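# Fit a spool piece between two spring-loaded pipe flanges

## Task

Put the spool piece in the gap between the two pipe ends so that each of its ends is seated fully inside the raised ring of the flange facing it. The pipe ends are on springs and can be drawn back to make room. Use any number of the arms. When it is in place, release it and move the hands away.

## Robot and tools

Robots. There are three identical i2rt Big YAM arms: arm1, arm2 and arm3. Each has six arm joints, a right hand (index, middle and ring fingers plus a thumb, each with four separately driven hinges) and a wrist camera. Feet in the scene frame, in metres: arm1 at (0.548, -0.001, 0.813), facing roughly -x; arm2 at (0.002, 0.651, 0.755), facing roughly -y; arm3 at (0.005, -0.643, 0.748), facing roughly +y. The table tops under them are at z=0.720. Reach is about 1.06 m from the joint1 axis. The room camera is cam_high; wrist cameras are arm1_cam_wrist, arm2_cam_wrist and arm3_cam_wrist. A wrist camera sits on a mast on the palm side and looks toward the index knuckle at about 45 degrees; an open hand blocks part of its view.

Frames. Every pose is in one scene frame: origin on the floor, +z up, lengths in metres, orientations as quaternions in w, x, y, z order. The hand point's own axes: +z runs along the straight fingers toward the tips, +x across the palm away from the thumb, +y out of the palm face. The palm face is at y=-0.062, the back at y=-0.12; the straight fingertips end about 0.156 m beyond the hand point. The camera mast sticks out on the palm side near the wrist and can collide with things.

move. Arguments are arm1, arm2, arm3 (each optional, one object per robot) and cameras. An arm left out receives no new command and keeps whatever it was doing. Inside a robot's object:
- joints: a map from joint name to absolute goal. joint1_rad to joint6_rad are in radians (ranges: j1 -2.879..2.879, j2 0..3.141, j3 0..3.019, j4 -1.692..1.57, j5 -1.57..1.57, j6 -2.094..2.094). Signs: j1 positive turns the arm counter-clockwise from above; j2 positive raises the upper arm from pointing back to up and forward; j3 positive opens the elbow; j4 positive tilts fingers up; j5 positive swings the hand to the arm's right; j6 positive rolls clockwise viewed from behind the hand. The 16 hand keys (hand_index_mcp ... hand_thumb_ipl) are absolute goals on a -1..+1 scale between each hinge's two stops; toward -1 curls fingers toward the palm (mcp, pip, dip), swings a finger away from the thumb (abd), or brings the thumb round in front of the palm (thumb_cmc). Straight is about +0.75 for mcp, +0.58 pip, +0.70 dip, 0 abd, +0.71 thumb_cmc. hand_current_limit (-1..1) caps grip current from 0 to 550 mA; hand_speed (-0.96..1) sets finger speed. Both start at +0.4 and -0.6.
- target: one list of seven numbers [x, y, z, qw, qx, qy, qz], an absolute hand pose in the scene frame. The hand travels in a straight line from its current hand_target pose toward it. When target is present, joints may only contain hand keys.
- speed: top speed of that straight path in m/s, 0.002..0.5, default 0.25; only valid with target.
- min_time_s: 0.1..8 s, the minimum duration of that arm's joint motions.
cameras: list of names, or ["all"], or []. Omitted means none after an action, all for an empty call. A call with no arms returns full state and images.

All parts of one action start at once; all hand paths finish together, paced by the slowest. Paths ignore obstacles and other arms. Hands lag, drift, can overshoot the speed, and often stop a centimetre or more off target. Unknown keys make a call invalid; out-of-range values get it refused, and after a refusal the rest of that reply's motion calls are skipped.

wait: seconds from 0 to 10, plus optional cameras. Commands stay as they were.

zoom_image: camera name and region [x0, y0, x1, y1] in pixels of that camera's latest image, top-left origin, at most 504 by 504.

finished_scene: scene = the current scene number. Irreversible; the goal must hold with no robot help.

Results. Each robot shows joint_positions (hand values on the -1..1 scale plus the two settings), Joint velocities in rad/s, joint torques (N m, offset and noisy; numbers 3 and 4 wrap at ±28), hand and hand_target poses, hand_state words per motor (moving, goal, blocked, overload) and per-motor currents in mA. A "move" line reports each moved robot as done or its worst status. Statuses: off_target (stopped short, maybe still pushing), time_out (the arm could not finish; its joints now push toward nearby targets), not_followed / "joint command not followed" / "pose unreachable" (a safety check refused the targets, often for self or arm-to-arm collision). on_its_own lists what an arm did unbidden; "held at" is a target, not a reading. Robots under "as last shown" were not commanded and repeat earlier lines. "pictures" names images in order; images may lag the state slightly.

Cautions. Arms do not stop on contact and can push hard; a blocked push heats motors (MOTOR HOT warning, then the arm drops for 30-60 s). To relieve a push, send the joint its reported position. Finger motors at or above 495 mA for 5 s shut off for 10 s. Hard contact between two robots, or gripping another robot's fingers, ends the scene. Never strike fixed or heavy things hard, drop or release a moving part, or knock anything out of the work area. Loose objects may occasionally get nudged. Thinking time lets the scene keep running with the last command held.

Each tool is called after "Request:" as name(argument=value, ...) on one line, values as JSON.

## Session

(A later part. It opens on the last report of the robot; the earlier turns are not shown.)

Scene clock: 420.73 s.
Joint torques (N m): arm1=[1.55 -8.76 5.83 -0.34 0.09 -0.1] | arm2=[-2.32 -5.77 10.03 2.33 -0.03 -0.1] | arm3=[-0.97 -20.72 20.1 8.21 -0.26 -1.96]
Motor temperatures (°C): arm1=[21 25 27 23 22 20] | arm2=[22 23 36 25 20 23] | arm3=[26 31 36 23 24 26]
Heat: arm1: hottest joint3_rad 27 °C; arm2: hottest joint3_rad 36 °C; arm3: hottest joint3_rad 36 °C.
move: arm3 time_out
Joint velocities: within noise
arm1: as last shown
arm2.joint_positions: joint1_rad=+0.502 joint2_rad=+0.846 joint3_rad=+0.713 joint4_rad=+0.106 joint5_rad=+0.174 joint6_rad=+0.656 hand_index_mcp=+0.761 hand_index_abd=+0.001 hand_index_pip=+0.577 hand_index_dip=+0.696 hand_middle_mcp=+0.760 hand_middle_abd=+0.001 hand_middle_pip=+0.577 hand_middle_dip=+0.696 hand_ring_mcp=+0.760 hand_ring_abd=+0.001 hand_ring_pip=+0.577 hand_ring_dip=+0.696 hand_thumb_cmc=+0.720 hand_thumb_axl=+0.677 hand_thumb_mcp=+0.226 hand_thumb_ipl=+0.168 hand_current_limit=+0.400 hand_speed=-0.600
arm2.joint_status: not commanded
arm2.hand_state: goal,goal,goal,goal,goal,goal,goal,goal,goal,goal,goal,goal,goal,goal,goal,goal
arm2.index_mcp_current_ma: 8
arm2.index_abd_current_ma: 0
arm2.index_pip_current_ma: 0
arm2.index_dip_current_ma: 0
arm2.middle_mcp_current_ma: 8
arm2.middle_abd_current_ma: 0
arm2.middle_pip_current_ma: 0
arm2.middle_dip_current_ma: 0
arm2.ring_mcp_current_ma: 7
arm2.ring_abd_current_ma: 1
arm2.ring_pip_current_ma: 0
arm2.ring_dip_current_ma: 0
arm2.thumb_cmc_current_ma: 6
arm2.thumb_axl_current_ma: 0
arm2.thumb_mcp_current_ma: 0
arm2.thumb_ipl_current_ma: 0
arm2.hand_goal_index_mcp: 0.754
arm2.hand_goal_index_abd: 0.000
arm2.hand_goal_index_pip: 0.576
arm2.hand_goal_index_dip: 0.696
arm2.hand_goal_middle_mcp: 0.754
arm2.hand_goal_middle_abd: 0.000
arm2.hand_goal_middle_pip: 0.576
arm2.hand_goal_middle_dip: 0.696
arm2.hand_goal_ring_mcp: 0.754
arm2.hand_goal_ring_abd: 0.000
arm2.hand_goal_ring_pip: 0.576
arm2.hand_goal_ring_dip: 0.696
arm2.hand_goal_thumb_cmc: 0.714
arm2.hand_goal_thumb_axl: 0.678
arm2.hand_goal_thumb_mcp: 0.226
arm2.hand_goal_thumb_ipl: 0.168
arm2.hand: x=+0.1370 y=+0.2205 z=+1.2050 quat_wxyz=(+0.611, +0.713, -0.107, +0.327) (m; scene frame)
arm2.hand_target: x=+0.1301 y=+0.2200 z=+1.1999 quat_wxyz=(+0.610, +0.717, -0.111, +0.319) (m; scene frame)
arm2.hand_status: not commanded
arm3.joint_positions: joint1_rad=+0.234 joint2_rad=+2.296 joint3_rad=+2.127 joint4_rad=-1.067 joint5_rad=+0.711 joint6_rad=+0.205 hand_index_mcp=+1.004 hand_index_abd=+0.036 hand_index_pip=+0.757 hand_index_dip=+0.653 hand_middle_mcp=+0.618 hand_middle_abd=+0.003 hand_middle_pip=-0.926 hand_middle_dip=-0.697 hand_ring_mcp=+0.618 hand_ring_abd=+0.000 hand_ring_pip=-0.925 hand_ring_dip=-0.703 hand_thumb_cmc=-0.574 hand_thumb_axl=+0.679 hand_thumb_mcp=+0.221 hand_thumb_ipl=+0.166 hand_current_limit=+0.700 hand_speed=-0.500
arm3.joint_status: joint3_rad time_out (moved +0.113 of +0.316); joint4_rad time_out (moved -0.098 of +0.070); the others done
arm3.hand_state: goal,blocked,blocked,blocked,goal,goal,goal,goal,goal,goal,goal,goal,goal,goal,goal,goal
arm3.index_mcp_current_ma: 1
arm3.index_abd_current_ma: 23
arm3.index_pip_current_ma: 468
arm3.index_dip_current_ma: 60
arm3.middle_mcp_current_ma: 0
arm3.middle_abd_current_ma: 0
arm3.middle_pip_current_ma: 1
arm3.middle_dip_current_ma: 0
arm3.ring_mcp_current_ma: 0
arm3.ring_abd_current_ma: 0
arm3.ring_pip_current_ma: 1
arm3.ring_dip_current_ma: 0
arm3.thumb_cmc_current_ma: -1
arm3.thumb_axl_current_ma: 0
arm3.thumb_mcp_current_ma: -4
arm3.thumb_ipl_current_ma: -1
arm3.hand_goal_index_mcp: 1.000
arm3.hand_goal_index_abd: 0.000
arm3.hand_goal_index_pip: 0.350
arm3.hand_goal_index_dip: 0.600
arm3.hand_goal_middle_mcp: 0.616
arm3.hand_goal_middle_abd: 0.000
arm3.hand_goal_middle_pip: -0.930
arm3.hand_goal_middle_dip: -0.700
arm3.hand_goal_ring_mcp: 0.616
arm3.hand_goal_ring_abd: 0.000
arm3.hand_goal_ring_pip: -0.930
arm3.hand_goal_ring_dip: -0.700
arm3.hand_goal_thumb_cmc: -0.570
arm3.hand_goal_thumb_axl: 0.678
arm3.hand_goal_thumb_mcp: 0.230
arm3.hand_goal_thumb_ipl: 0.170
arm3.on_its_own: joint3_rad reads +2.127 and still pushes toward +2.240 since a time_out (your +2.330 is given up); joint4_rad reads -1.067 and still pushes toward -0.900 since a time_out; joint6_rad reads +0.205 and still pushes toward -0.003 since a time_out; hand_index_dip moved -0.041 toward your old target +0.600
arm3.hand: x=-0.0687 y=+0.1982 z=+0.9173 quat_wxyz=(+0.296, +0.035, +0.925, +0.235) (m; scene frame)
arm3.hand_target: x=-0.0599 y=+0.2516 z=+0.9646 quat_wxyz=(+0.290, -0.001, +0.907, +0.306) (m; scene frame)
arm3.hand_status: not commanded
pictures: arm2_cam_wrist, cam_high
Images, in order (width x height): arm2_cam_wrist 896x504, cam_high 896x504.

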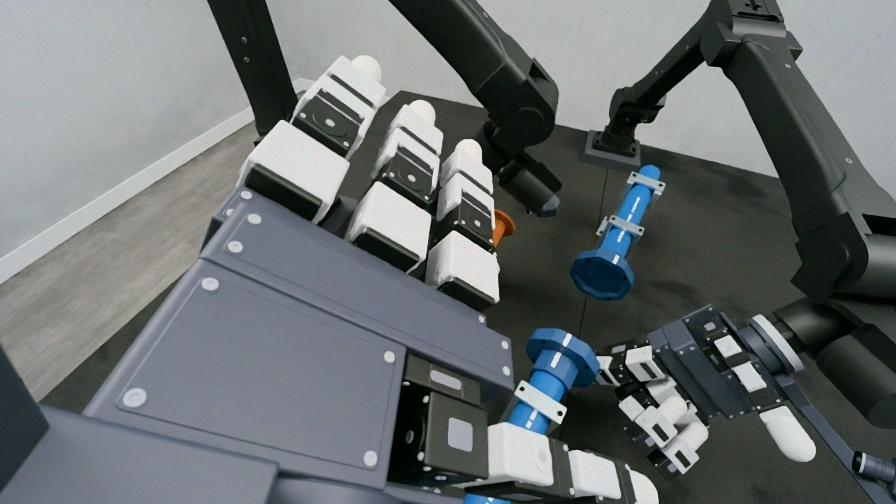

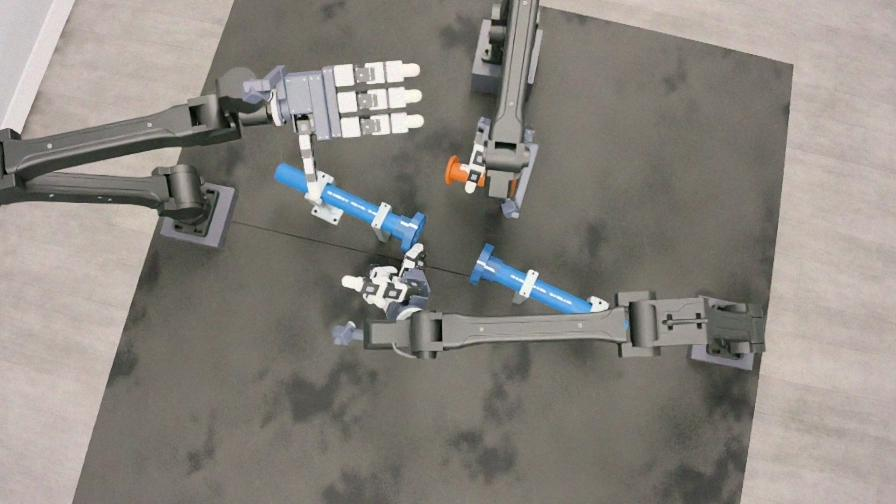

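Request:
move(cameras=["arm3_cam_wrist", "arm1_cam_wrist"])

Request:
zoom_image(camera="arm3_cam_wrist", region=[440, 120, 740, 400])

Scene clock: 422.30 s.
Joint torques (N m): arm1=[1.44 -8.76 5.87 -0.34 0.09 -0.09] | arm2=[-2.2 -5.83 9.99 2.33 -0.03 -0.1] | arm3=[-1.03 -20.78 19.85 8.18 -0.28 -1.96]
Motor temperatures (°C): arm1=[21 25 27 23 22 20] | arm2=[22 23 36 25 20 23] | arm3=[26 31 36 23 24 26]
Heat: arm1: hottest joint3_rad 27 °C; arm2: hottest joint3_rad 36 °C; arm3: hottest joint3_rad 36 °C.
Joint velocities: within noise
arm1.joint_positions: joint1_rad=+0.075 joint2_rad=+1.522 joint3_rad=+0.891 joint4_rad=-1.487 joint5_rad=-0.078 joint6_rad=+0.136 hand_index_mcp=+0.244 hand_index_abd=-0.014 hand_index_pip=-0.296 hand_index_dip=+0.136 hand_middle_mcp=+0.169 hand_middle_abd=-0.001 hand_middle_pip=-0.294 hand_middle_dip=+0.153 hand_ring_mcp=+0.612 hand_ring_abd=+0.001 hand_ring_pip=-0.924 hand_ring_dip=-0.698 hand_thumb_cmc=-0.522 hand_thumb_axl=+0.687 hand_thumb_mcp=+0.018 hand_thumb_ipl=+0.069 hand_current_limit=+0.400 hand_speed=-0.800
arm1.joint_status: not commanded
arm1.hand_state: blocked,goal,blocked,goal,blocked,goal,blocked,blocked,goal,goal,goal,goal,blocked,goal,blocked,blocked
arm1.index_mcp_current_ma: 385
arm1.index_abd_current_ma: -2
arm1.index_pip_current_ma: 59
arm1.index_dip_current_ma: 4
arm1.middle_mcp_current_ma: 385
arm1.middle_abd_current_ma: 0
arm1.middle_pip_current_ma: 62
arm1.middle_dip_current_ma: 16
arm1.ring_mcp_current_ma: 0
arm1.ring_abd_current_ma: 0
arm1.ring_pip_current_ma: 1
arm1.ring_dip_current_ma: 0
arm1.thumb_cmc_current_ma: 34
arm1.thumb_axl_current_ma: 2
arm1.thumb_mcp_current_ma: 385
arm1.thumb_ipl_current_ma: 62
arm1.hand_goal_index_mcp: -0.100
arm1.hand_goal_index_abd: 0.000
arm1.hand_goal_index_pip: -0.360
arm1.hand_goal_index_dip: 0.120
arm1.hand_goal_middle_mcp: -0.080
arm1.hand_goal_middle_abd: 0.000
arm1.hand_goal_middle_pip: -0.360
arm1.hand_goal_middle_dip: 0.120
arm1.hand_goal_ring_mcp: 0.616
arm1.hand_goal_ring_abd: 0.000
arm1.hand_goal_ring_pip: -0.930
arm1.hand_goal_ring_dip: -0.700
arm1.hand_goal_thumb_cmc: -0.570
arm1.hand_goal_thumb_axl: 0.678
arm1.hand_goal_thumb_mcp: -0.280
arm1.hand_goal_thumb_ipl: 0.020
arm1.hand: x=+0.2284 y=-0.0134 z=+0.8447 quat_wxyz=(-0.190, +0.662, -0.699, +0.196) (m; scene frame)
arm1.hand_target: x=+0.2250 y=-0.0120 z=+0.8500 quat_wxyz=(-0.178, +0.665, -0.701, +0.188) (m; scene frame)
arm1.hand_status: not commanded
arm2.joint_positions: joint1_rad=+0.502 joint2_rad=+0.846 joint3_rad=+0.713 joint4_rad=+0.106 joint5_rad=+0.174 joint6_rad=+0.656 hand_index_mcp=+0.761 hand_index_abd=+0.001 hand_index_pip=+0.577 hand_index_dip=+0.696 hand_middle_mcp=+0.760 hand_middle_abd=+0.001 hand_middle_pip=+0.577 hand_middle_dip=+0.696 hand_ring_mcp=+0.760 hand_ring_abd=+0.001 hand_ring_pip=+0.577 hand_ring_dip=+0.696 hand_thumb_cmc=+0.720 hand_thumb_axl=+0.677 hand_thumb_mcp=+0.226 hand_thumb_ipl=+0.168 hand_current_limit=+0.400 hand_speed=-0.600
arm2.joint_status: not commanded
arm2.hand_state: goal,goal,goal,goal,goal,goal,goal,goal,goal,goal,goal,goal,goal,goal,goal,goal
arm2.index_mcp_current_ma: 8
arm2.index_abd_current_ma: 0
arm2.index_pip_current_ma: 0
arm2.index_dip_current_ma: 0
arm2.middle_mcp_current_ma: 8
arm2.middle_abd_current_ma: 0
arm2.middle_pip_current_ma: 0
arm2.middle_dip_current_ma: 0
arm2.ring_mcp_current_ma: 7
arm2.ring_abd_current_ma: 1
arm2.ring_pip_current_ma: 0
arm2.ring_dip_current_ma: 0
arm2.thumb_cmc_current_ma: 6
arm2.thumb_axl_current_ma: 0
arm2.thumb_mcp_current_ma: 0
arm2.thumb_ipl_current_ma: 0
arm2.hand_goal_index_mcp: 0.754
arm2.hand_goal_index_abd: 0.000
arm2.hand_goal_index_pip: 0.576
arm2.hand_goal_index_dip: 0.696
arm2.hand_goal_middle_mcp: 0.754
arm2.hand_goal_middle_abd: 0.000
arm2.hand_goal_middle_pip: 0.576
arm2.hand_goal_middle_dip: 0.696
arm2.hand_goal_ring_mcp: 0.754
arm2.hand_goal_ring_abd: 0.000
arm2.hand_goal_ring_pip: 0.576
arm2.hand_goal_ring_dip: 0.696
arm2.hand_goal_thumb_cmc: 0.714
arm2.hand_goal_thumb_axl: 0.678
arm2.hand_goal_thumb_mcp: 0.226
arm2.hand_goal_thumb_ipl: 0.168
arm2.hand: x=+0.1370 y=+0.2205 z=+1.2050 quat_wxyz=(+0.611, +0.713, -0.107, +0.327) (m; scene frame)
arm2.hand_target: x=+0.1301 y=+0.2200 z=+1.1999 quat_wxyz=(+0.610, +0.717, -0.111, +0.319) (m; scene frame)
arm2.hand_status: not commanded
arm3.joint_positions: joint1_rad=+0.234 joint2_rad=+2.296 joint3_rad=+2.127 joint4_rad=-1.067 joint5_rad=+0.711 joint6_rad=+0.205 hand_index_mcp=+1.004 hand_index_abd=+0.036 hand_index_pip=+0.757 hand_index_dip=+0.653 hand_middle_mcp=+0.618 hand_middle_abd=+0.003 hand_middle_pip=-0.926 hand_middle_dip=-0.697 hand_ring_mcp=+0.618 hand_ring_abd=+0.000 hand_ring_pip=-0.925 hand_ring_dip=-0.703 hand_thumb_cmc=-0.574 hand_thumb_axl=+0.679 hand_thumb_mcp=+0.221 hand_thumb_ipl=+0.166 hand_current_limit=+0.700 hand_speed=-0.500
arm3.joint_status: joint3_rad time_out (moved +0.113 of +0.316); joint4_rad time_out (moved -0.098 of +0.070); the others done
arm3.hand_state: goal,blocked,blocked,blocked,goal,goal,goal,goal,goal,goal,goal,goal,goal,goal,goal,goal
arm3.index_mcp_current_ma: 1
arm3.index_abd_current_ma: 23
arm3.index_pip_current_ma: 468
arm3.index_dip_current_ma: 60
arm3.middle_mcp_current_ma: 0
arm3.middle_abd_current_ma: 0
arm3.middle_pip_current_ma: 1
arm3.middle_dip_current_ma: 0
arm3.ring_mcp_current_ma: 0
arm3.ring_abd_current_ma: 0
arm3.ring_pip_current_ma: 1
arm3.ring_dip_current_ma: 0
arm3.thumb_cmc_current_ma: -1
arm3.thumb_axl_current_ma: 0
arm3.thumb_mcp_current_ma: -4
arm3.thumb_ipl_current_ma: -1
arm3.hand_goal_index_mcp: 1.000
arm3.hand_goal_index_abd: 0.000
arm3.hand_goal_index_pip: 0.350
arm3.hand_goal_index_dip: 0.600
arm3.hand_goal_middle_mcp: 0.616
arm3.hand_goal_middle_abd: 0.000
arm3.hand_goal_middle_pip: -0.930
arm3.hand_goal_middle_dip: -0.700
arm3.hand_goal_ring_mcp: 0.616
arm3.hand_goal_ring_abd: 0.000
arm3.hand_goal_ring_pip: -0.930
arm3.hand_goal_ring_dip: -0.700
arm3.hand_goal_thumb_cmc: -0.570
arm3.hand_goal_thumb_axl: 0.678
arm3.hand_goal_thumb_mcp: 0.230
arm3.hand_goal_thumb_ipl: 0.170
arm3.on_its_own: joint3_rad reads +2.127 and still pushes toward +2.240 since a time_out (your +2.330 is given up); joint4_rad reads -1.067 and still pushes toward -0.900 since a time_out; joint6_rad reads +0.205 and still pushes toward -0.003 since a time_out
arm3.hand: x=-0.0687 y=+0.1982 z=+0.9173 quat_wxyz=(+0.296, +0.035, +0.925, +0.235) (m; scene frame)
arm3.hand_target: x=-0.0599 y=+0.2516 z=+0.9646 quat_wxyz=(+0.290, -0.001, +0.907, +0.306) (m; scene frame)
arm3.hand_status: not commanded
pictures: arm1_cam_wrist, arm3_cam_wrist
Images, in order (width x height): arm1_cam_wrist 896x504, arm3_cam_wrist 896x504.

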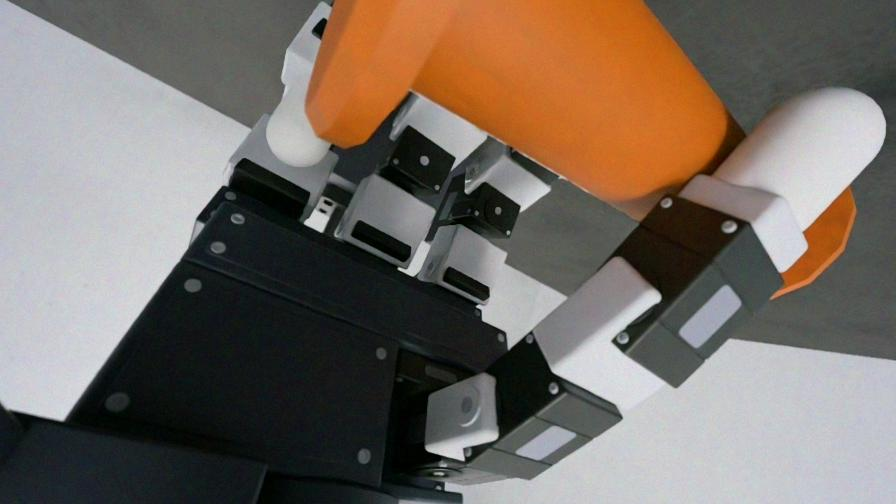

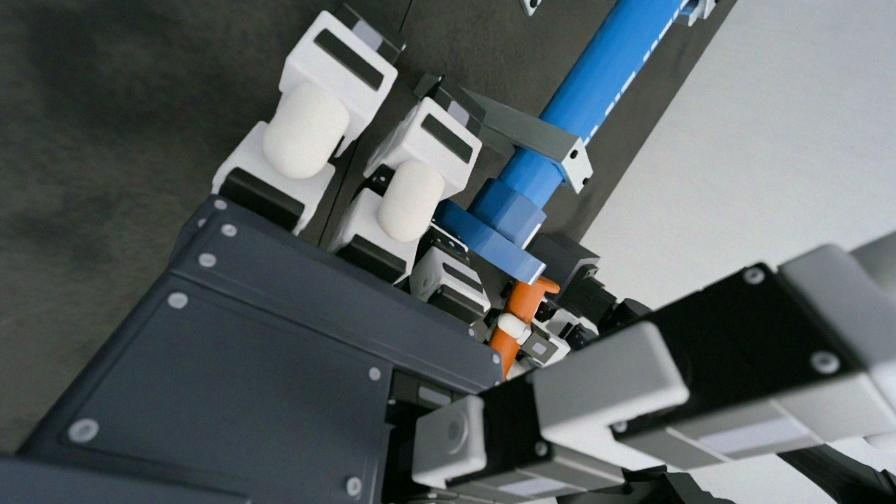

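Scaled by 1.680 from the camera's 896x504 image, which has a finer 1280x720 frame.

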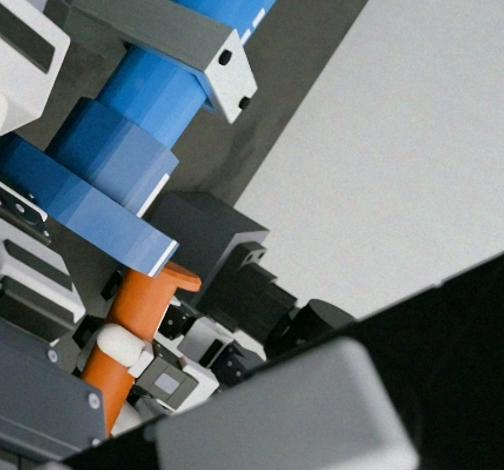

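Request:
move(arm1={"target": [0.212, -0.026, 0.831, -0.1593, 0.5947, -0.7611, 0.2039], "speed": 0.12}, cameras=["cam_high", "arm2_cam_wrist"])

Request:
zoom_image(camera="cam_high", region=[380, 130, 540, 290])

Request:
zoom_image(camera="arm2_cam_wrist", region=[480, 190, 680, 390])

Scene clock: 431.50 s.
Joint torques (N m): arm1=[2.37 -7.77 7.51 -0.31 -0.06 0.12] | arm2=[-2.2 -5.66 10.04 2.35 -0.03 -0.11] | arm3=[-0.79 -20.84 19.88 8.16 -0.25 -1.97]
Motor temperatures (°C): arm1=[21 25 27 23 22 20] | arm2=[22 23 36 25 20 23] | arm3=[26 31 37 23 23 28]
Heat: arm1: hottest joint3_rad 27 °C; arm2: hottest joint3_rad 36 °C; arm3: hottest joint3_rad 37 °C.
move: arm1 off_target
Joint velocities: within noise
arm1.joint_positions: joint1_rad=+0.087 joint2_rad=+1.572 joint3_rad=+0.891 joint4_rad=-1.416 joint5_rad=-0.181 joint6_rad=+0.307 hand_index_mcp=+0.244 hand_index_abd=-0.014 hand_index_pip=-0.296 hand_index_dip=+0.136 hand_middle_mcp=+0.169 hand_middle_abd=-0.001 hand_middle_pip=-0.294 hand_middle_dip=+0.153 hand_ring_mcp=+0.612 hand_ring_abd=+0.001 hand_ring_pip=-0.924 hand_ring_dip=-0.698 hand_thumb_cmc=-0.522 hand_thumb_axl=+0.687 hand_thumb_mcp=+0.018 hand_thumb_ipl=+0.069 hand_current_limit=+0.400 hand_speed=-0.800
arm1.joint_status: not commanded
arm1.hand_state: blocked,goal,blocked,goal,blocked,goal,blocked,blocked,goal,goal,goal,goal,blocked,goal,blocked,blocked
arm1.index_mcp_current_ma: 385
arm1.index_abd_current_ma: -2
arm1.index_pip_current_ma: 59
arm1.index_dip_current_ma: 4
arm1.middle_mcp_current_ma: 385
arm1.middle_abd_current_ma: 0
arm1.middle_pip_current_ma: 62
arm1.middle_dip_current_ma: 16
arm1.ring_mcp_current_ma: 0
arm1.ring_abd_current_ma: 0
arm1.ring_pip_current_ma: 1
arm1.ring_dip_current_ma: 0
arm1.thumb_cmc_current_ma: 34
arm1.thumb_axl_current_ma: 2
arm1.thumb_mcp_current_ma: 385
arm1.thumb_ipl_current_ma: 62
arm1.hand_goal_index_mcp: -0.100
arm1.hand_goal_index_abd: 0.000
arm1.hand_goal_index_pip: -0.360
arm1.hand_goal_index_dip: 0.120
arm1.hand_goal_middle_mcp: -0.080
arm1.hand_goal_middle_abd: 0.000
arm1.hand_goal_middle_pip: -0.360
arm1.hand_goal_middle_dip: 0.120
arm1.hand_goal_ring_mcp: 0.616
arm1.hand_goal_ring_abd: 0.000
arm1.hand_goal_ring_pip: -0.930
arm1.hand_goal_ring_dip: -0.700
arm1.hand_goal_thumb_cmc: -0.570
arm1.hand_goal_thumb_axl: 0.678
arm1.hand_goal_thumb_mcp: -0.280
arm1.hand_goal_thumb_ipl: 0.020
arm1.hand: x=+0.2243 y=-0.0230 z=+0.8259 quat_wxyz=(-0.170, +0.594, -0.757, +0.214) (m; scene frame)
arm1.hand_target: x=+0.2122 y=-0.0260 z=+0.8312 quat_wxyz=(-0.159, +0.595, -0.761, +0.204) (m; scene frame)
arm1.hand_status: off_target (0.014 m and 1.8 deg from the pose sent, 0.025 m and 11.1 deg at the start)
arm2, arm3: as last shown
arm3.on_its_own: joint3_rad reads +2.127 and still pushes toward +2.240 since a time_out (your +2.330 is given up); joint4_rad reads -1.067 and still pushes toward -0.900 since a time_out; joint6_rad reads +0.205 and still pushes toward -0.003 since a time_out
pictures: arm2_cam_wrist, cam_high
Images, in order (width x height): arm2_cam_wrist 896x504, cam_high 896x504.

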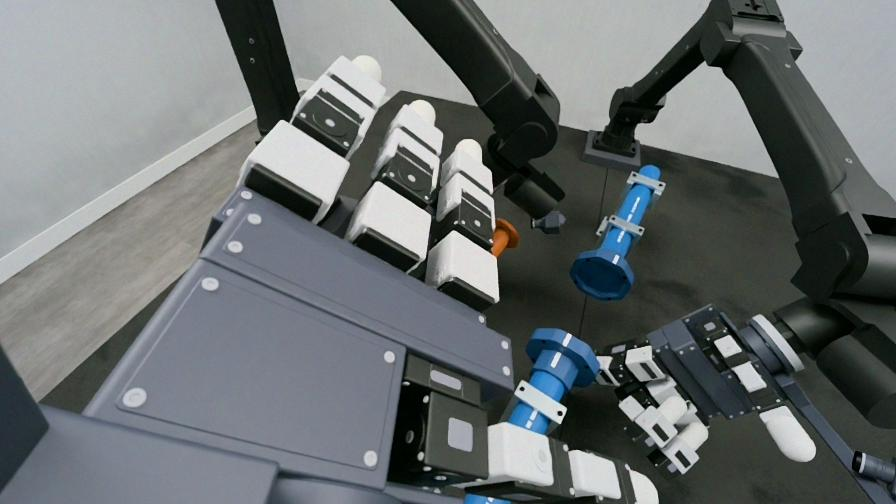

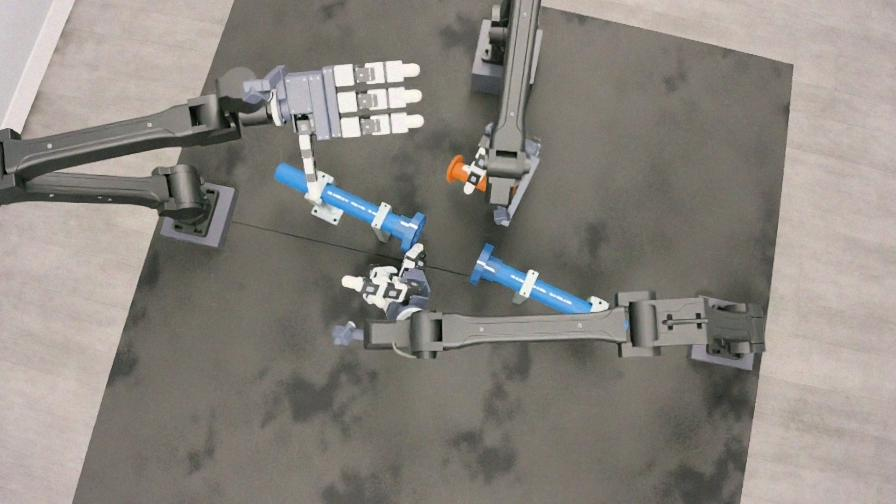

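Scaled by 3.150 from the camera's 896x504 image, which has a finer 1280x720 frame.

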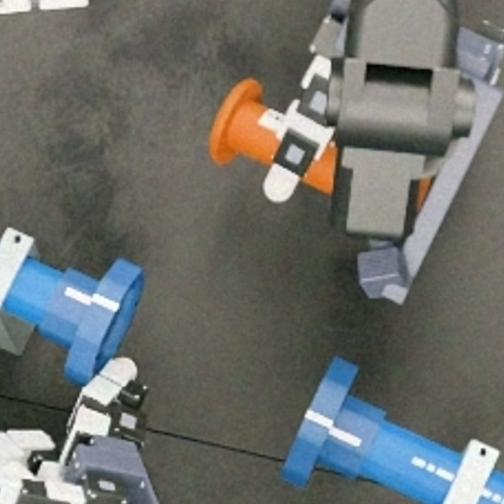

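Scaled by 2.520 from the camera's 896x504 image, which has a finer 1280x720 frame.

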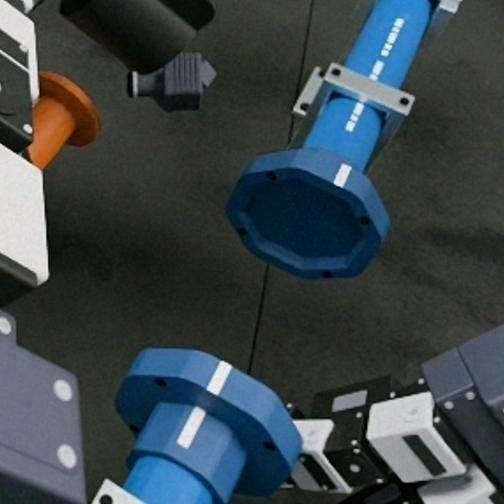

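Request:
zoom_image(camera="cam_high", region=[440, 145, 530, 205])

Request:
zoom_image(camera="cam_high", region=[270, 150, 620, 340])

Scaled by 5.600 from the camera's 896x504 image, which has a finer 1280x720 frame.

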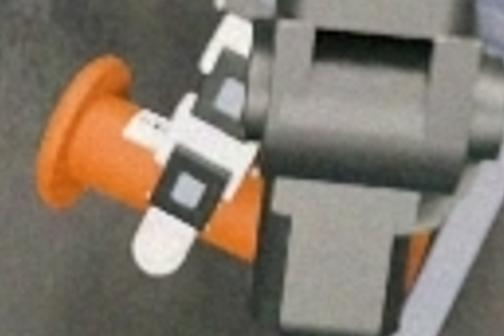

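Scaled by 1.440 from the camera's 896x504 image, which has a finer 1280x720 frame.

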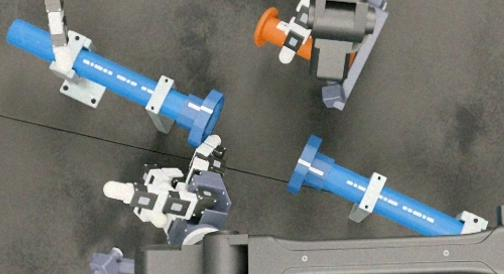

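Request:
move(arm1={"target": [0.148, 0.001, 0.831, -0.1593, 0.5947, -0.7611, 0.2039], "speed": 0.12}, cameras=["cam_high", "arm2_cam_wrist", "arm1_cam_wrist"])

Request:
zoom_image(camera="cam_high", region=[380, 170, 510, 290])

Request:
zoom_image(camera="arm2_cam_wrist", region=[480, 190, 680, 390])

Scene clock: 437.47 s.
Joint torques (N m): arm1=[1.55 -9.7 10.13 -1.59 0.05 -0.1] | arm2=[-2.2 -5.77 9.96 2.35 -0.02 -0.11] | arm3=[-0.91 -20.78 19.86 8.17 -0.26 -1.94]
Motor temperatures (°C): arm1=[21 25 27 23 22 20] | arm2=[22 23 36 25 20 23] | arm3=[26 31 38 23 23 28]
Heat: arm1: hottest joint3_rad 27 °C; arm2: hottest joint3_rad 36 °C; arm3: hottest joint3_rad 38 °C.
move: arm1 off_target
Joint velocities: within noise
arm1.joint_positions: joint1_rad=+0.016 joint2_rad=+1.713 joint3_rad=+1.040 joint4_rad=-1.441 joint5_rad=-0.144 joint6_rad=+0.256 hand_index_mcp=+0.244 hand_index_abd=-0.014 hand_index_pip=-0.296 hand_index_dip=+0.136 hand_middle_mcp=+0.169 hand_middle_abd=-0.001 hand_middle_pip=-0.294 hand_middle_dip=+0.153 hand_ring_mcp=+0.612 hand_ring_abd=+0.001 hand_ring_pip=-0.924 hand_ring_dip=-0.698 hand_thumb_cmc=-0.522 hand_thumb_axl=+0.687 hand_thumb_mcp=+0.018 hand_thumb_ipl=+0.069 hand_current_limit=+0.400 hand_speed=-0.800
arm1.joint_status: not commanded
arm1.hand_state: blocked,goal,blocked,goal,blocked,goal,blocked,blocked,goal,goal,goal,goal,blocked,goal,blocked,blocked
arm1.index_mcp_current_ma: 385
arm1.index_abd_current_ma: -2
arm1.index_pip_current_ma: 59
arm1.index_dip_current_ma: 4
arm1.middle_mcp_current_ma: 385
arm1.middle_abd_current_ma: 0
arm1.middle_pip_current_ma: 62
arm1.middle_dip_current_ma: 16
arm1.ring_mcp_current_ma: 0
arm1.ring_abd_current_ma: 0
arm1.ring_pip_current_ma: 1
arm1.ring_dip_current_ma: 0
arm1.thumb_cmc_current_ma: 34
arm1.thumb_axl_current_ma: 2
arm1.thumb_mcp_current_ma: 385
arm1.thumb_ipl_current_ma: 62
arm1.hand_goal_index_mcp: -0.100
arm1.hand_goal_index_abd: 0.000
arm1.hand_goal_index_pip: -0.360
arm1.hand_goal_index_dip: 0.120
arm1.hand_goal_middle_mcp: -0.080
arm1.hand_goal_middle_abd: 0.000
arm1.hand_goal_middle_pip: -0.360
arm1.hand_goal_middle_dip: 0.120
arm1.hand_goal_ring_mcp: 0.616
arm1.hand_goal_ring_abd: 0.000
arm1.hand_goal_ring_pip: -0.930
arm1.hand_goal_ring_dip: -0.700
arm1.hand_goal_thumb_cmc: -0.570
arm1.hand_goal_thumb_axl: 0.678
arm1.hand_goal_thumb_mcp: -0.280
arm1.hand_goal_thumb_ipl: 0.020
arm1.hand: x=+0.1704 y=+0.0003 z=+0.8162 quat_wxyz=(-0.174, +0.590, -0.759, +0.214) (m; scene frame)
arm1.hand_target: x=+0.1489 y=+0.0011 z=+0.8312 quat_wxyz=(-0.159, +0.595, -0.761, +0.204) (m; scene frame)
arm1.hand_status: off_target (0.027 m and 2.2 deg from the pose sent, 0.080 m and 1.8 deg at the start)
arm2, arm3: as last shown
arm3.on_its_own: joint3_rad reads +2.127 and still pushes toward +2.240 since a time_out (your +2.330 is given up); joint4_rad reads -1.067 and still pushes toward -0.900 since a time_out; joint6_rad reads +0.205 and still pushes toward -0.003 since a time_out
pictures: arm1_cam_wrist, arm2_cam_wrist, cam_high
Images, in order (width x height): arm1_cam_wrist 896x504, arm2_cam_wrist 896x504, cam_high 896x504.

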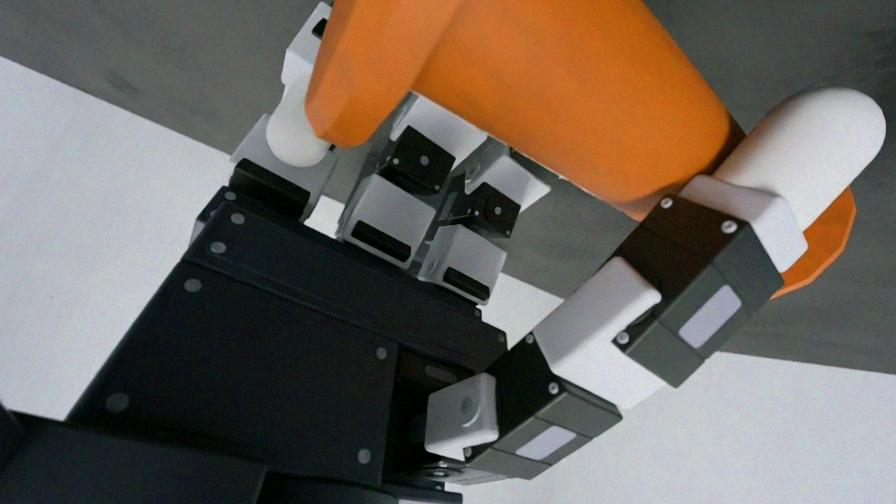

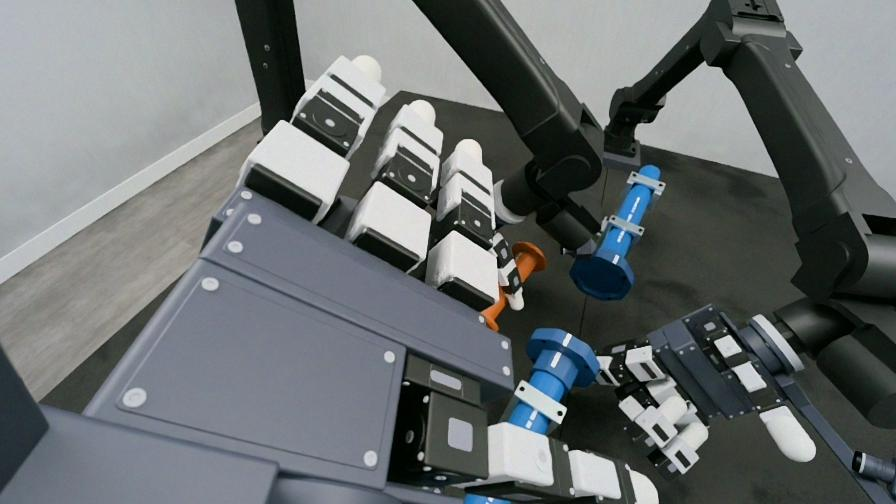

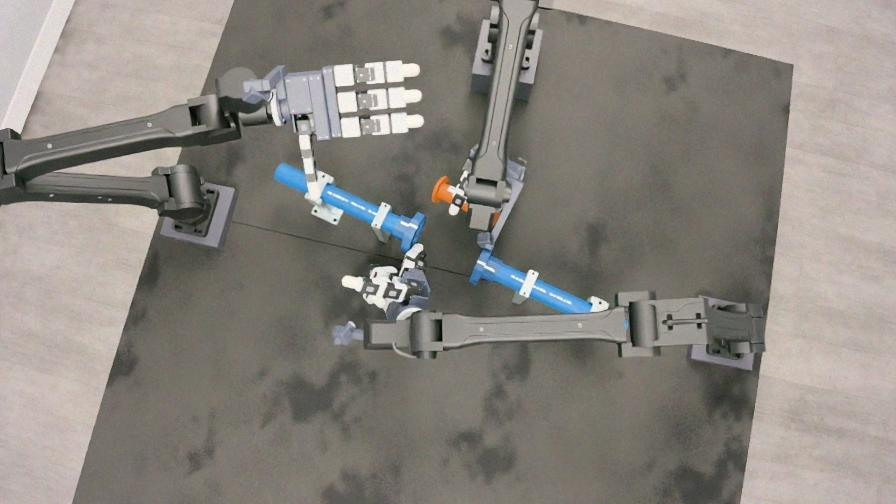

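Scaled by 3.877 from the camera's 896x504 image, which has a finer 1280x720 frame.

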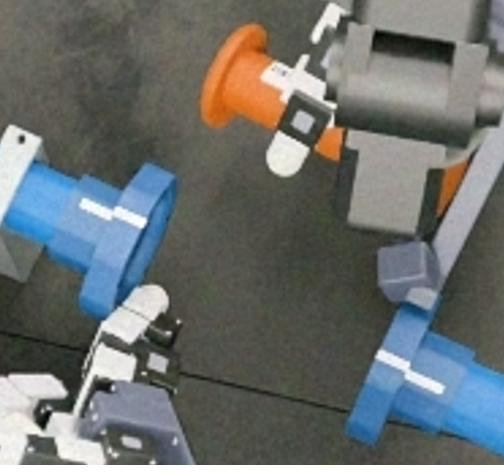

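Scaled by 2.520 from the camera's 896x504 image, which has a finer 1280x720 frame.

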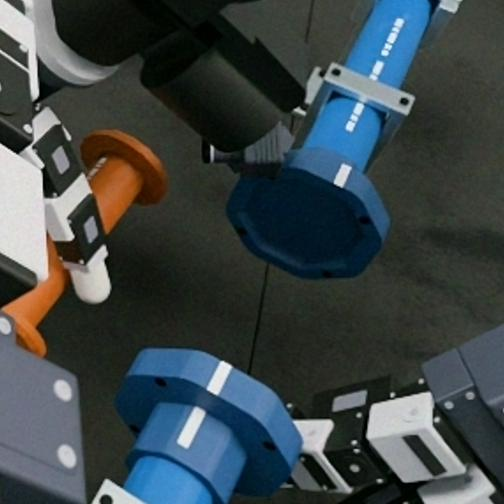

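Request:
move(arm1={"target": [0.124, 0.0035, 0.835, -0.1593, 0.5947, -0.7611, 0.2039], "speed": 0.1}, cameras=["cam_high", "arm2_cam_wrist"])

Request:
zoom_image(camera="cam_high", region=[390, 180, 510, 290])

Request:
zoom_image(camera="arm2_cam_wrist", region=[480, 190, 680, 390])

Scene clock: 440.97 s.
Joint torques (N m): arm1=[1.55 -8.41 12.86 -0.39 0.06 -0.02] | arm2=[-2.14 -5.71 10.04 2.33 -0.03 -0.11] | arm3=[-0.79 -20.78 19.93 8.27 -0.28 -1.97]
Motor temperatures (°C): arm1=[21 25 28 23 22 20] | arm2=[22 23 36 25 20 23] | arm3=[26 31 38 23 23 29]
Heat: arm1: hottest joint3_rad 28 °C; arm2: hottest joint3_rad 36 °C; arm3: hottest joint3_rad 38 °C.
move: arm1 off_target
Joint velocities: within noise
arm1.joint_positions: joint1_rad=+0.009 joint2_rad=+1.733 joint3_rad=+1.082 joint4_rad=-1.506 joint5_rad=-0.140 joint6_rad=+0.241 hand_index_mcp=+0.244 hand_index_abd=-0.014 hand_index_pip=-0.296 hand_index_dip=+0.136 hand_middle_mcp=+0.169 hand_middle_abd=-0.001 hand_middle_pip=-0.294 hand_middle_dip=+0.153 hand_ring_mcp=+0.612 hand_ring_abd=+0.001 hand_ring_pip=-0.924 hand_ring_dip=-0.698 hand_thumb_cmc=-0.522 hand_thumb_axl=+0.687 hand_thumb_mcp=+0.018 hand_thumb_ipl=+0.069 hand_current_limit=+0.400 hand_speed=-0.800
arm1.joint_status: not commanded
arm1.hand_state: blocked,goal,blocked,goal,blocked,goal,blocked,blocked,goal,goal,goal,goal,blocked,goal,blocked,blocked
arm1.index_mcp_current_ma: 385
arm1.index_abd_current_ma: -2
arm1.index_pip_current_ma: 59
arm1.index_dip_current_ma: 4
arm1.middle_mcp_current_ma: 385
arm1.middle_abd_current_ma: 0
arm1.middle_pip_current_ma: 62
arm1.middle_dip_current_ma: 16
arm1.ring_mcp_current_ma: 0
arm1.ring_abd_current_ma: 0
arm1.ring_pip_current_ma: 1
arm1.ring_dip_current_ma: 0
arm1.thumb_cmc_current_ma: 34
arm1.thumb_axl_current_ma: 2
arm1.thumb_mcp_current_ma: 385
arm1.thumb_ipl_current_ma: 62
arm1.hand_goal_index_mcp: -0.100
arm1.hand_goal_index_abd: 0.000
arm1.hand_goal_index_pip: -0.360
arm1.hand_goal_index_dip: 0.120
arm1.hand_goal_middle_mcp: -0.080
arm1.hand_goal_middle_abd: 0.000
arm1.hand_goal_middle_pip: -0.360
arm1.hand_goal_middle_dip: 0.120
arm1.hand_goal_ring_mcp: 0.616
arm1.hand_goal_ring_abd: 0.000
arm1.hand_goal_ring_pip: -0.930
arm1.hand_goal_ring_dip: -0.700
arm1.hand_goal_thumb_cmc: -0.570
arm1.hand_goal_thumb_axl: 0.678
arm1.hand_goal_thumb_mcp: -0.280
arm1.hand_goal_thumb_ipl: 0.020
arm1.hand: x=+0.1684 y=+0.0024 z=+0.8230 quat_wxyz=(-0.190, +0.588, -0.753, +0.227) (m; scene frame)
arm1.hand_target: x=+0.1266 y=+0.0035 z=+0.8368 quat_wxyz=(-0.159, +0.595, -0.761, +0.204) (m; scene frame)
arm1.hand_status: off_target (0.046 m and 4.5 deg from the pose sent, 0.050 m and 2.1 deg at the start)
arm2, arm3: as last shown
arm3.on_its_own: joint3_rad reads +2.127 and still pushes toward +2.240 since a time_out (your +2.330 is given up); joint4_rad reads -1.067 and still pushes toward -0.900 since a time_out; joint6_rad reads +0.205 and still pushes toward -0.003 since a time_out
pictures: arm2_cam_wrist, cam_high
Images, in order (width x height): arm2_cam_wrist 896x504, cam_high 896x504.

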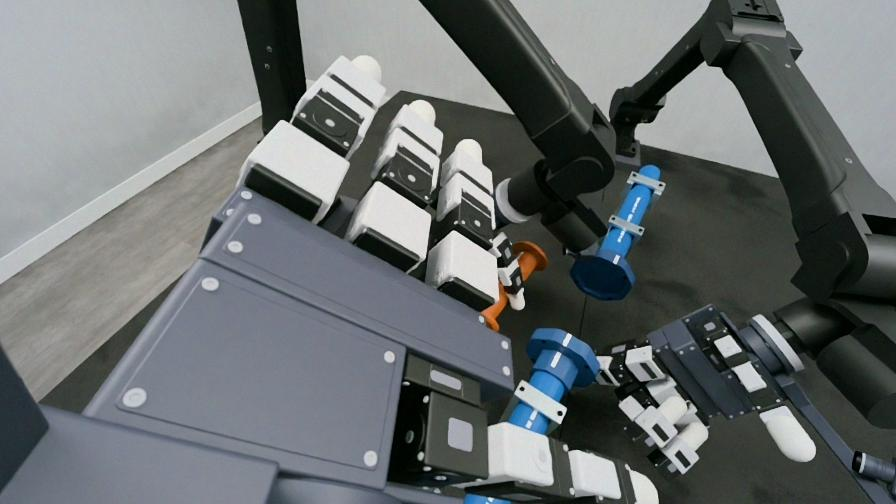

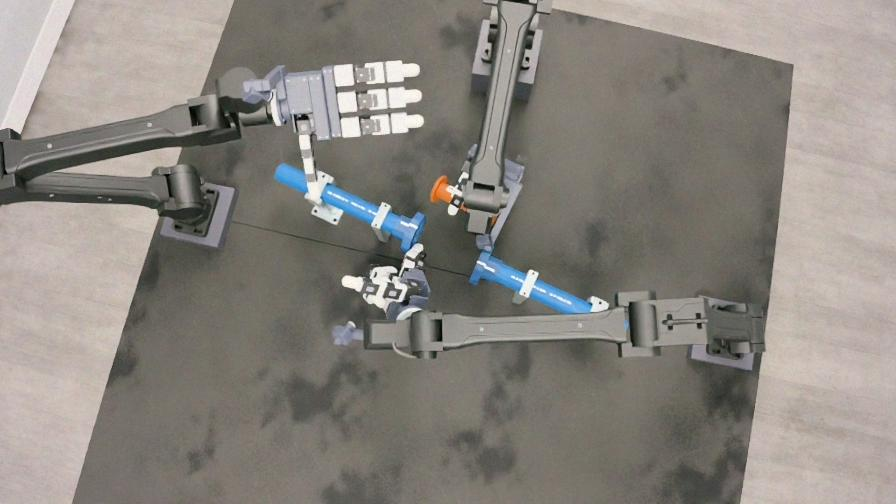

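Scaled by 4.200 from the camera's 896x504 image, which has a finer 1280x720 frame.

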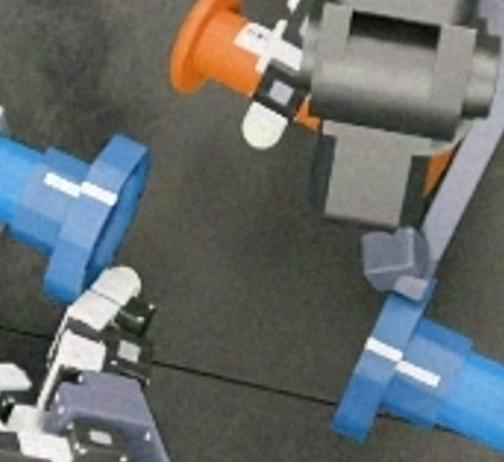

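Scaled by 2.520 from the camera's 896x504 image, which has a finer 1280x720 frame.

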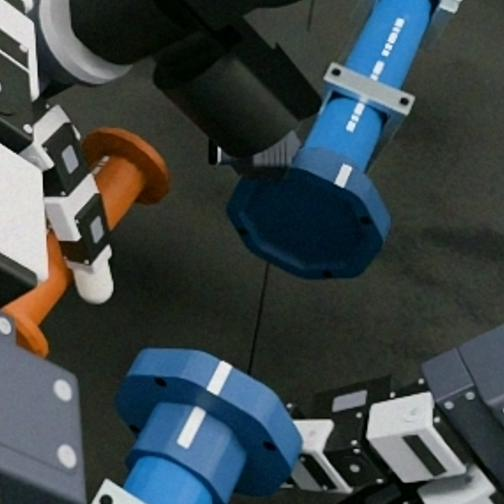

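Request:
move(arm1={"target": [0.19, -0.006, 0.832, -0.1593, 0.5947, -0.7611, 0.2039], "speed": 0.15})

Request:
move(arm1={"target": [0.186, -0.006, 0.822, -0.0804, 0.6104, -0.7812, 0.1028], "speed": 0.2}, cameras=["cam_high", "arm2_cam_wrist"])

Request:
zoom_image(camera="cam_high", region=[390, 150, 530, 290])

Request:
zoom_image(camera="arm2_cam_wrist", region=[480, 190, 680, 390])

Scene clock: 445.90 s.
Joint torques (N m): arm1=[2.32 -10.46 5.74 -0.31 -0.05 0.12] | arm2=[-2.26 -5.66 10.02 2.36 -0.03 -0.11] | arm3=[-0.73 -20.95 19.93 8.24 -0.22 -1.97]
Motor temperatures (°C): arm1=[21 25 29 23 22 20] | arm2=[22 23 37 25 20 23] | arm3=[26 31 39 24 23 29]
Heat: arm1: hottest joint3_rad 29 °C; arm2: hottest joint3_rad 37 °C; arm3: hottest joint3_rad 39 °C.
move: arm1 done
Joint velocities: within noise
arm1.joint_positions: joint1_rad=+0.028 joint2_rad=+1.643 joint3_rad=+0.974 joint4_rad=-1.439 joint5_rad=-0.153 joint6_rad=+0.254 hand_index_mcp=+0.244 hand_index_abd=-0.014 hand_index_pip=-0.296 hand_index_dip=+0.136 hand_middle_mcp=+0.169 hand_middle_abd=-0.001 hand_middle_pip=-0.294 hand_middle_dip=+0.153 hand_ring_mcp=+0.612 hand_ring_abd=+0.001 hand_ring_pip=-0.924 hand_ring_dip=-0.698 hand_thumb_cmc=-0.522 hand_thumb_axl=+0.687 hand_thumb_mcp=+0.018 hand_thumb_ipl=+0.069 hand_current_limit=+0.400 hand_speed=-0.800
arm1.joint_status: not commanded
arm1.hand_state: blocked,goal,blocked,goal,blocked,goal,blocked,blocked,goal,goal,goal,goal,blocked,goal,blocked,blocked
arm1.index_mcp_current_ma: 385
arm1.index_abd_current_ma: -2
arm1.index_pip_current_ma: 59
arm1.index_dip_current_ma: 4
arm1.middle_mcp_current_ma: 385
arm1.middle_abd_current_ma: 0
arm1.middle_pip_current_ma: 62
arm1.middle_dip_current_ma: 16
arm1.ring_mcp_current_ma: 0
arm1.ring_abd_current_ma: 0
arm1.ring_pip_current_ma: 1
arm1.ring_dip_current_ma: 0
arm1.thumb_cmc_current_ma: 34
arm1.thumb_axl_current_ma: 2
arm1.thumb_mcp_current_ma: 385
arm1.thumb_ipl_current_ma: 62
arm1.hand_goal_index_mcp: -0.100
arm1.hand_goal_index_abd: 0.000
arm1.hand_goal_index_pip: -0.360
arm1.hand_goal_index_dip: 0.120
arm1.hand_goal_middle_mcp: -0.080
arm1.hand_goal_middle_abd: 0.000
arm1.hand_goal_middle_pip: -0.360
arm1.hand_goal_middle_dip: 0.120
arm1.hand_goal_ring_mcp: 0.616
arm1.hand_goal_ring_abd: 0.000
arm1.hand_goal_ring_pip: -0.930
arm1.hand_goal_ring_dip: -0.700
arm1.hand_goal_thumb_cmc: -0.570
arm1.hand_goal_thumb_axl: 0.678
arm1.hand_goal_thumb_mcp: -0.280
arm1.hand_goal_thumb_ipl: 0.020
arm1.hand: x=+0.1939 y=-0.0045 z=+0.8242 quat_wxyz=(-0.170, +0.594, -0.756, +0.215) (m; scene frame)
arm1.hand_target: x=+0.1901 y=-0.0060 z=+0.8319 quat_wxyz=(-0.159, +0.595, -0.761, +0.204) (m; scene frame)
arm1.hand_status: done (0.009 m and 1.9 deg from the pose sent, 0.025 m and 4.5 deg at the start)
arm2, arm3: as last shown
arm3.on_its_own: joint3_rad reads +2.127 and still pushes toward +2.240 since a time_out (your +2.330 is given up); joint4_rad reads -1.067 and still pushes toward -0.900 since a time_out; joint6_rad reads +0.205 and still pushes toward -0.003 since a time_out
pictures: none

Scene clock: 447.37 s.
Joint torques (N m): arm1=[2.37 -8.7 5.97 0.4 0.2 0.11] | arm2=[-2.2 -5.71 10 2.35 -0.04 -0.1] | arm3=[-0.97 -20.84 19.85 8.28 -0.27 -1.96]
Motor temperatures (°C): arm1=[21 25 29 23 22 20] | arm2=[22 23 37 25 20 23] | arm3=[26 31 39 24 23 29]
Heat: arm1: hottest joint3_rad 29 °C; arm2: hottest joint3_rad 37 °C; arm3: hottest joint3_rad 39 °C.
move: arm1 done
Joint velocities: within noise
arm1.joint_positions: joint1_rad=+0.072 joint2_rad=+1.509 joint3_rad=+0.795 joint4_rad=-1.138 joint5_rad=-0.095 joint6_rad=+0.329 hand_index_mcp=+0.244 hand_index_abd=-0.014 hand_index_pip=-0.296 hand_index_dip=+0.136 hand_middle_mcp=+0.169 hand_middle_abd=-0.001 hand_middle_pip=-0.294 hand_middle_dip=+0.153 hand_ring_mcp=+0.613 hand_ring_abd=+0.001 hand_ring_pip=-0.924 hand_ring_dip=-0.698 hand_thumb_cmc=-0.522 hand_thumb_axl=+0.687 hand_thumb_mcp=+0.018 hand_thumb_ipl=+0.069 hand_current_limit=+0.400 hand_speed=-0.800
arm1.joint_status: not commanded
arm1.hand_state: blocked,goal,blocked,goal,blocked,goal,blocked,blocked,goal,goal,goal,goal,blocked,goal,blocked,blocked
arm1.index_mcp_current_ma: 385
arm1.index_abd_current_ma: -2
arm1.index_pip_current_ma: 59
arm1.index_dip_current_ma: 4
arm1.middle_mcp_current_ma: 385
arm1.middle_abd_current_ma: 0
arm1.middle_pip_current_ma: 62
arm1.middle_dip_current_ma: 16
arm1.ring_mcp_current_ma: 0
arm1.ring_abd_current_ma: 0
arm1.ring_pip_current_ma: 1
arm1.ring_dip_current_ma: 0
arm1.thumb_cmc_current_ma: 34
arm1.thumb_axl_current_ma: 2
arm1.thumb_mcp_current_ma: 385
arm1.thumb_ipl_current_ma: 62
arm1.hand_goal_index_mcp: -0.100
arm1.hand_goal_index_abd: 0.000
arm1.hand_goal_index_pip: -0.360
arm1.hand_goal_index_dip: 0.120
arm1.hand_goal_middle_mcp: -0.080
arm1.hand_goal_middle_abd: 0.000
arm1.hand_goal_middle_pip: -0.360
arm1.hand_goal_middle_dip: 0.120
arm1.hand_goal_ring_mcp: 0.616
arm1.hand_goal_ring_abd: 0.000
arm1.hand_goal_ring_pip: -0.930
arm1.hand_goal_ring_dip: -0.700
arm1.hand_goal_thumb_cmc: -0.570
arm1.hand_goal_thumb_axl: 0.678
arm1.hand_goal_thumb_mcp: -0.280
arm1.hand_goal_thumb_ipl: 0.020
arm1.hand: x=+0.1905 y=-0.0046 z=+0.8144 quat_wxyz=(-0.092, +0.610, -0.778, +0.115) (m; scene frame)
arm1.hand_target: x=+0.1859 y=-0.0061 z=+0.8220 quat_wxyz=(-0.080, +0.611, -0.781, +0.103) (m; scene frame)
arm1.hand_status: done (0.009 m and 1.9 deg from the pose sent, 0.008 m and 16.8 deg at the start)
arm2, arm3: as last shown
arm3.on_its_own: joint3_rad reads +2.127 and still pushes toward +2.240 since a time_out (your +2.330 is given up); joint4_rad reads -1.067 and still pushes toward -0.900 since a time_out; joint6_rad reads +0.205 and still pushes toward -0.003 since a time_out
pictures: arm2_cam_wrist, cam_high
Images, in order (width x height): arm2_cam_wrist 896x504, cam_high 896x504.

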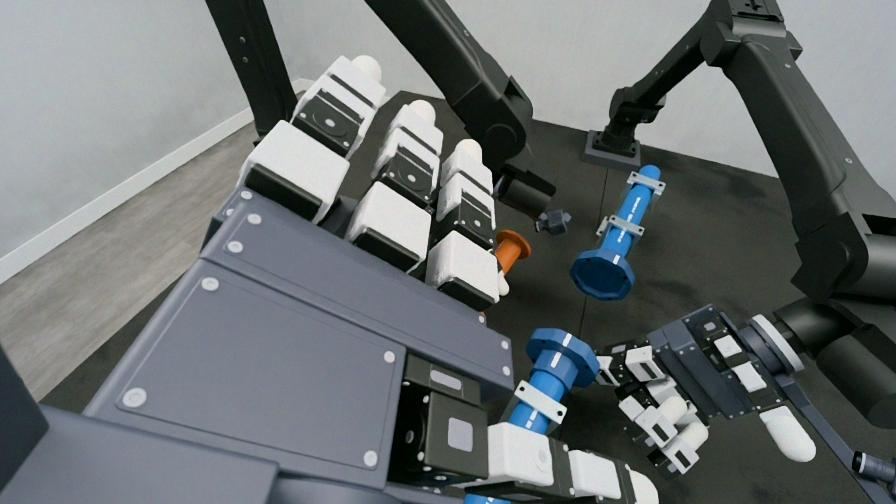

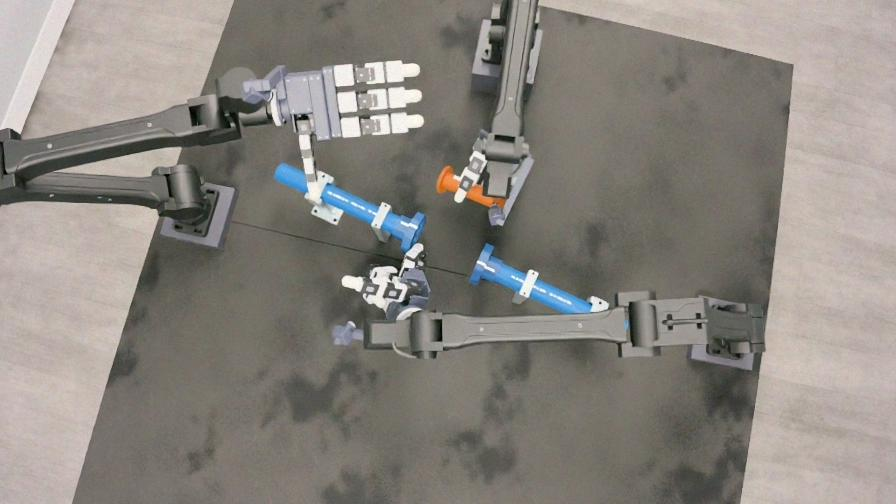

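Scaled by 3.600 from the camera's 896x504 image, which has a finer 1280x720 frame.

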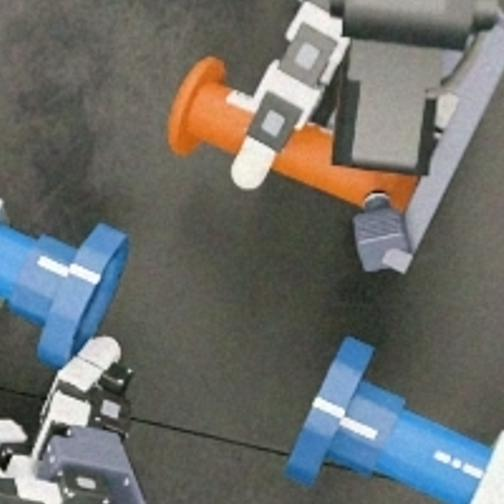

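Scaled by 2.520 from the camera's 896x504 image, which has a finer 1280x720 frame.

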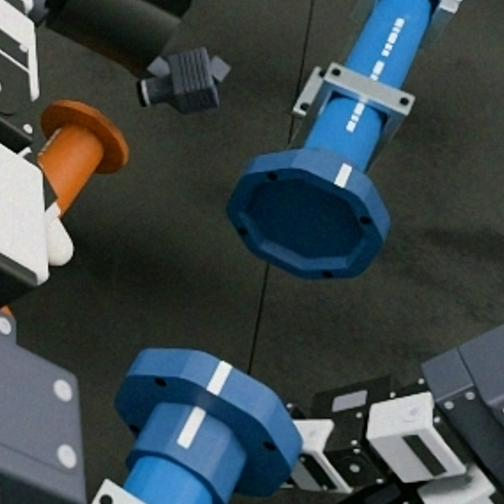

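Request:
zoom_image(camera="cam_high", region=[430, 155, 520, 225])

Request:
zoom_image(camera="cam_high", region=[400, 200, 520, 300])

Scaled by 5.600 from the camera's 896x504 image, which has a finer 1280x720 frame.

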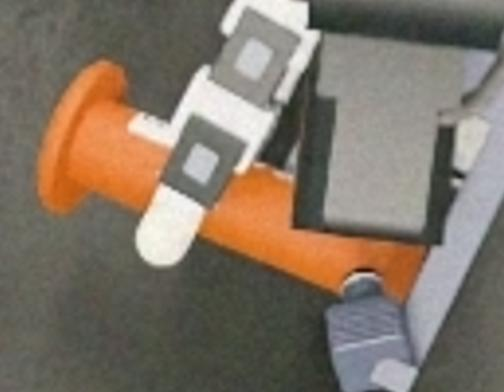

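Scaled by 4.200 from the camera's 896x504 image, which has a finer 1280x720 frame.

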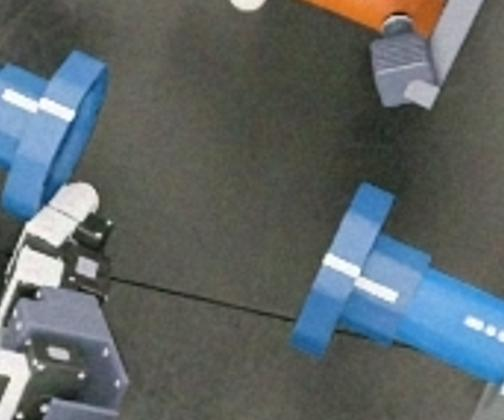

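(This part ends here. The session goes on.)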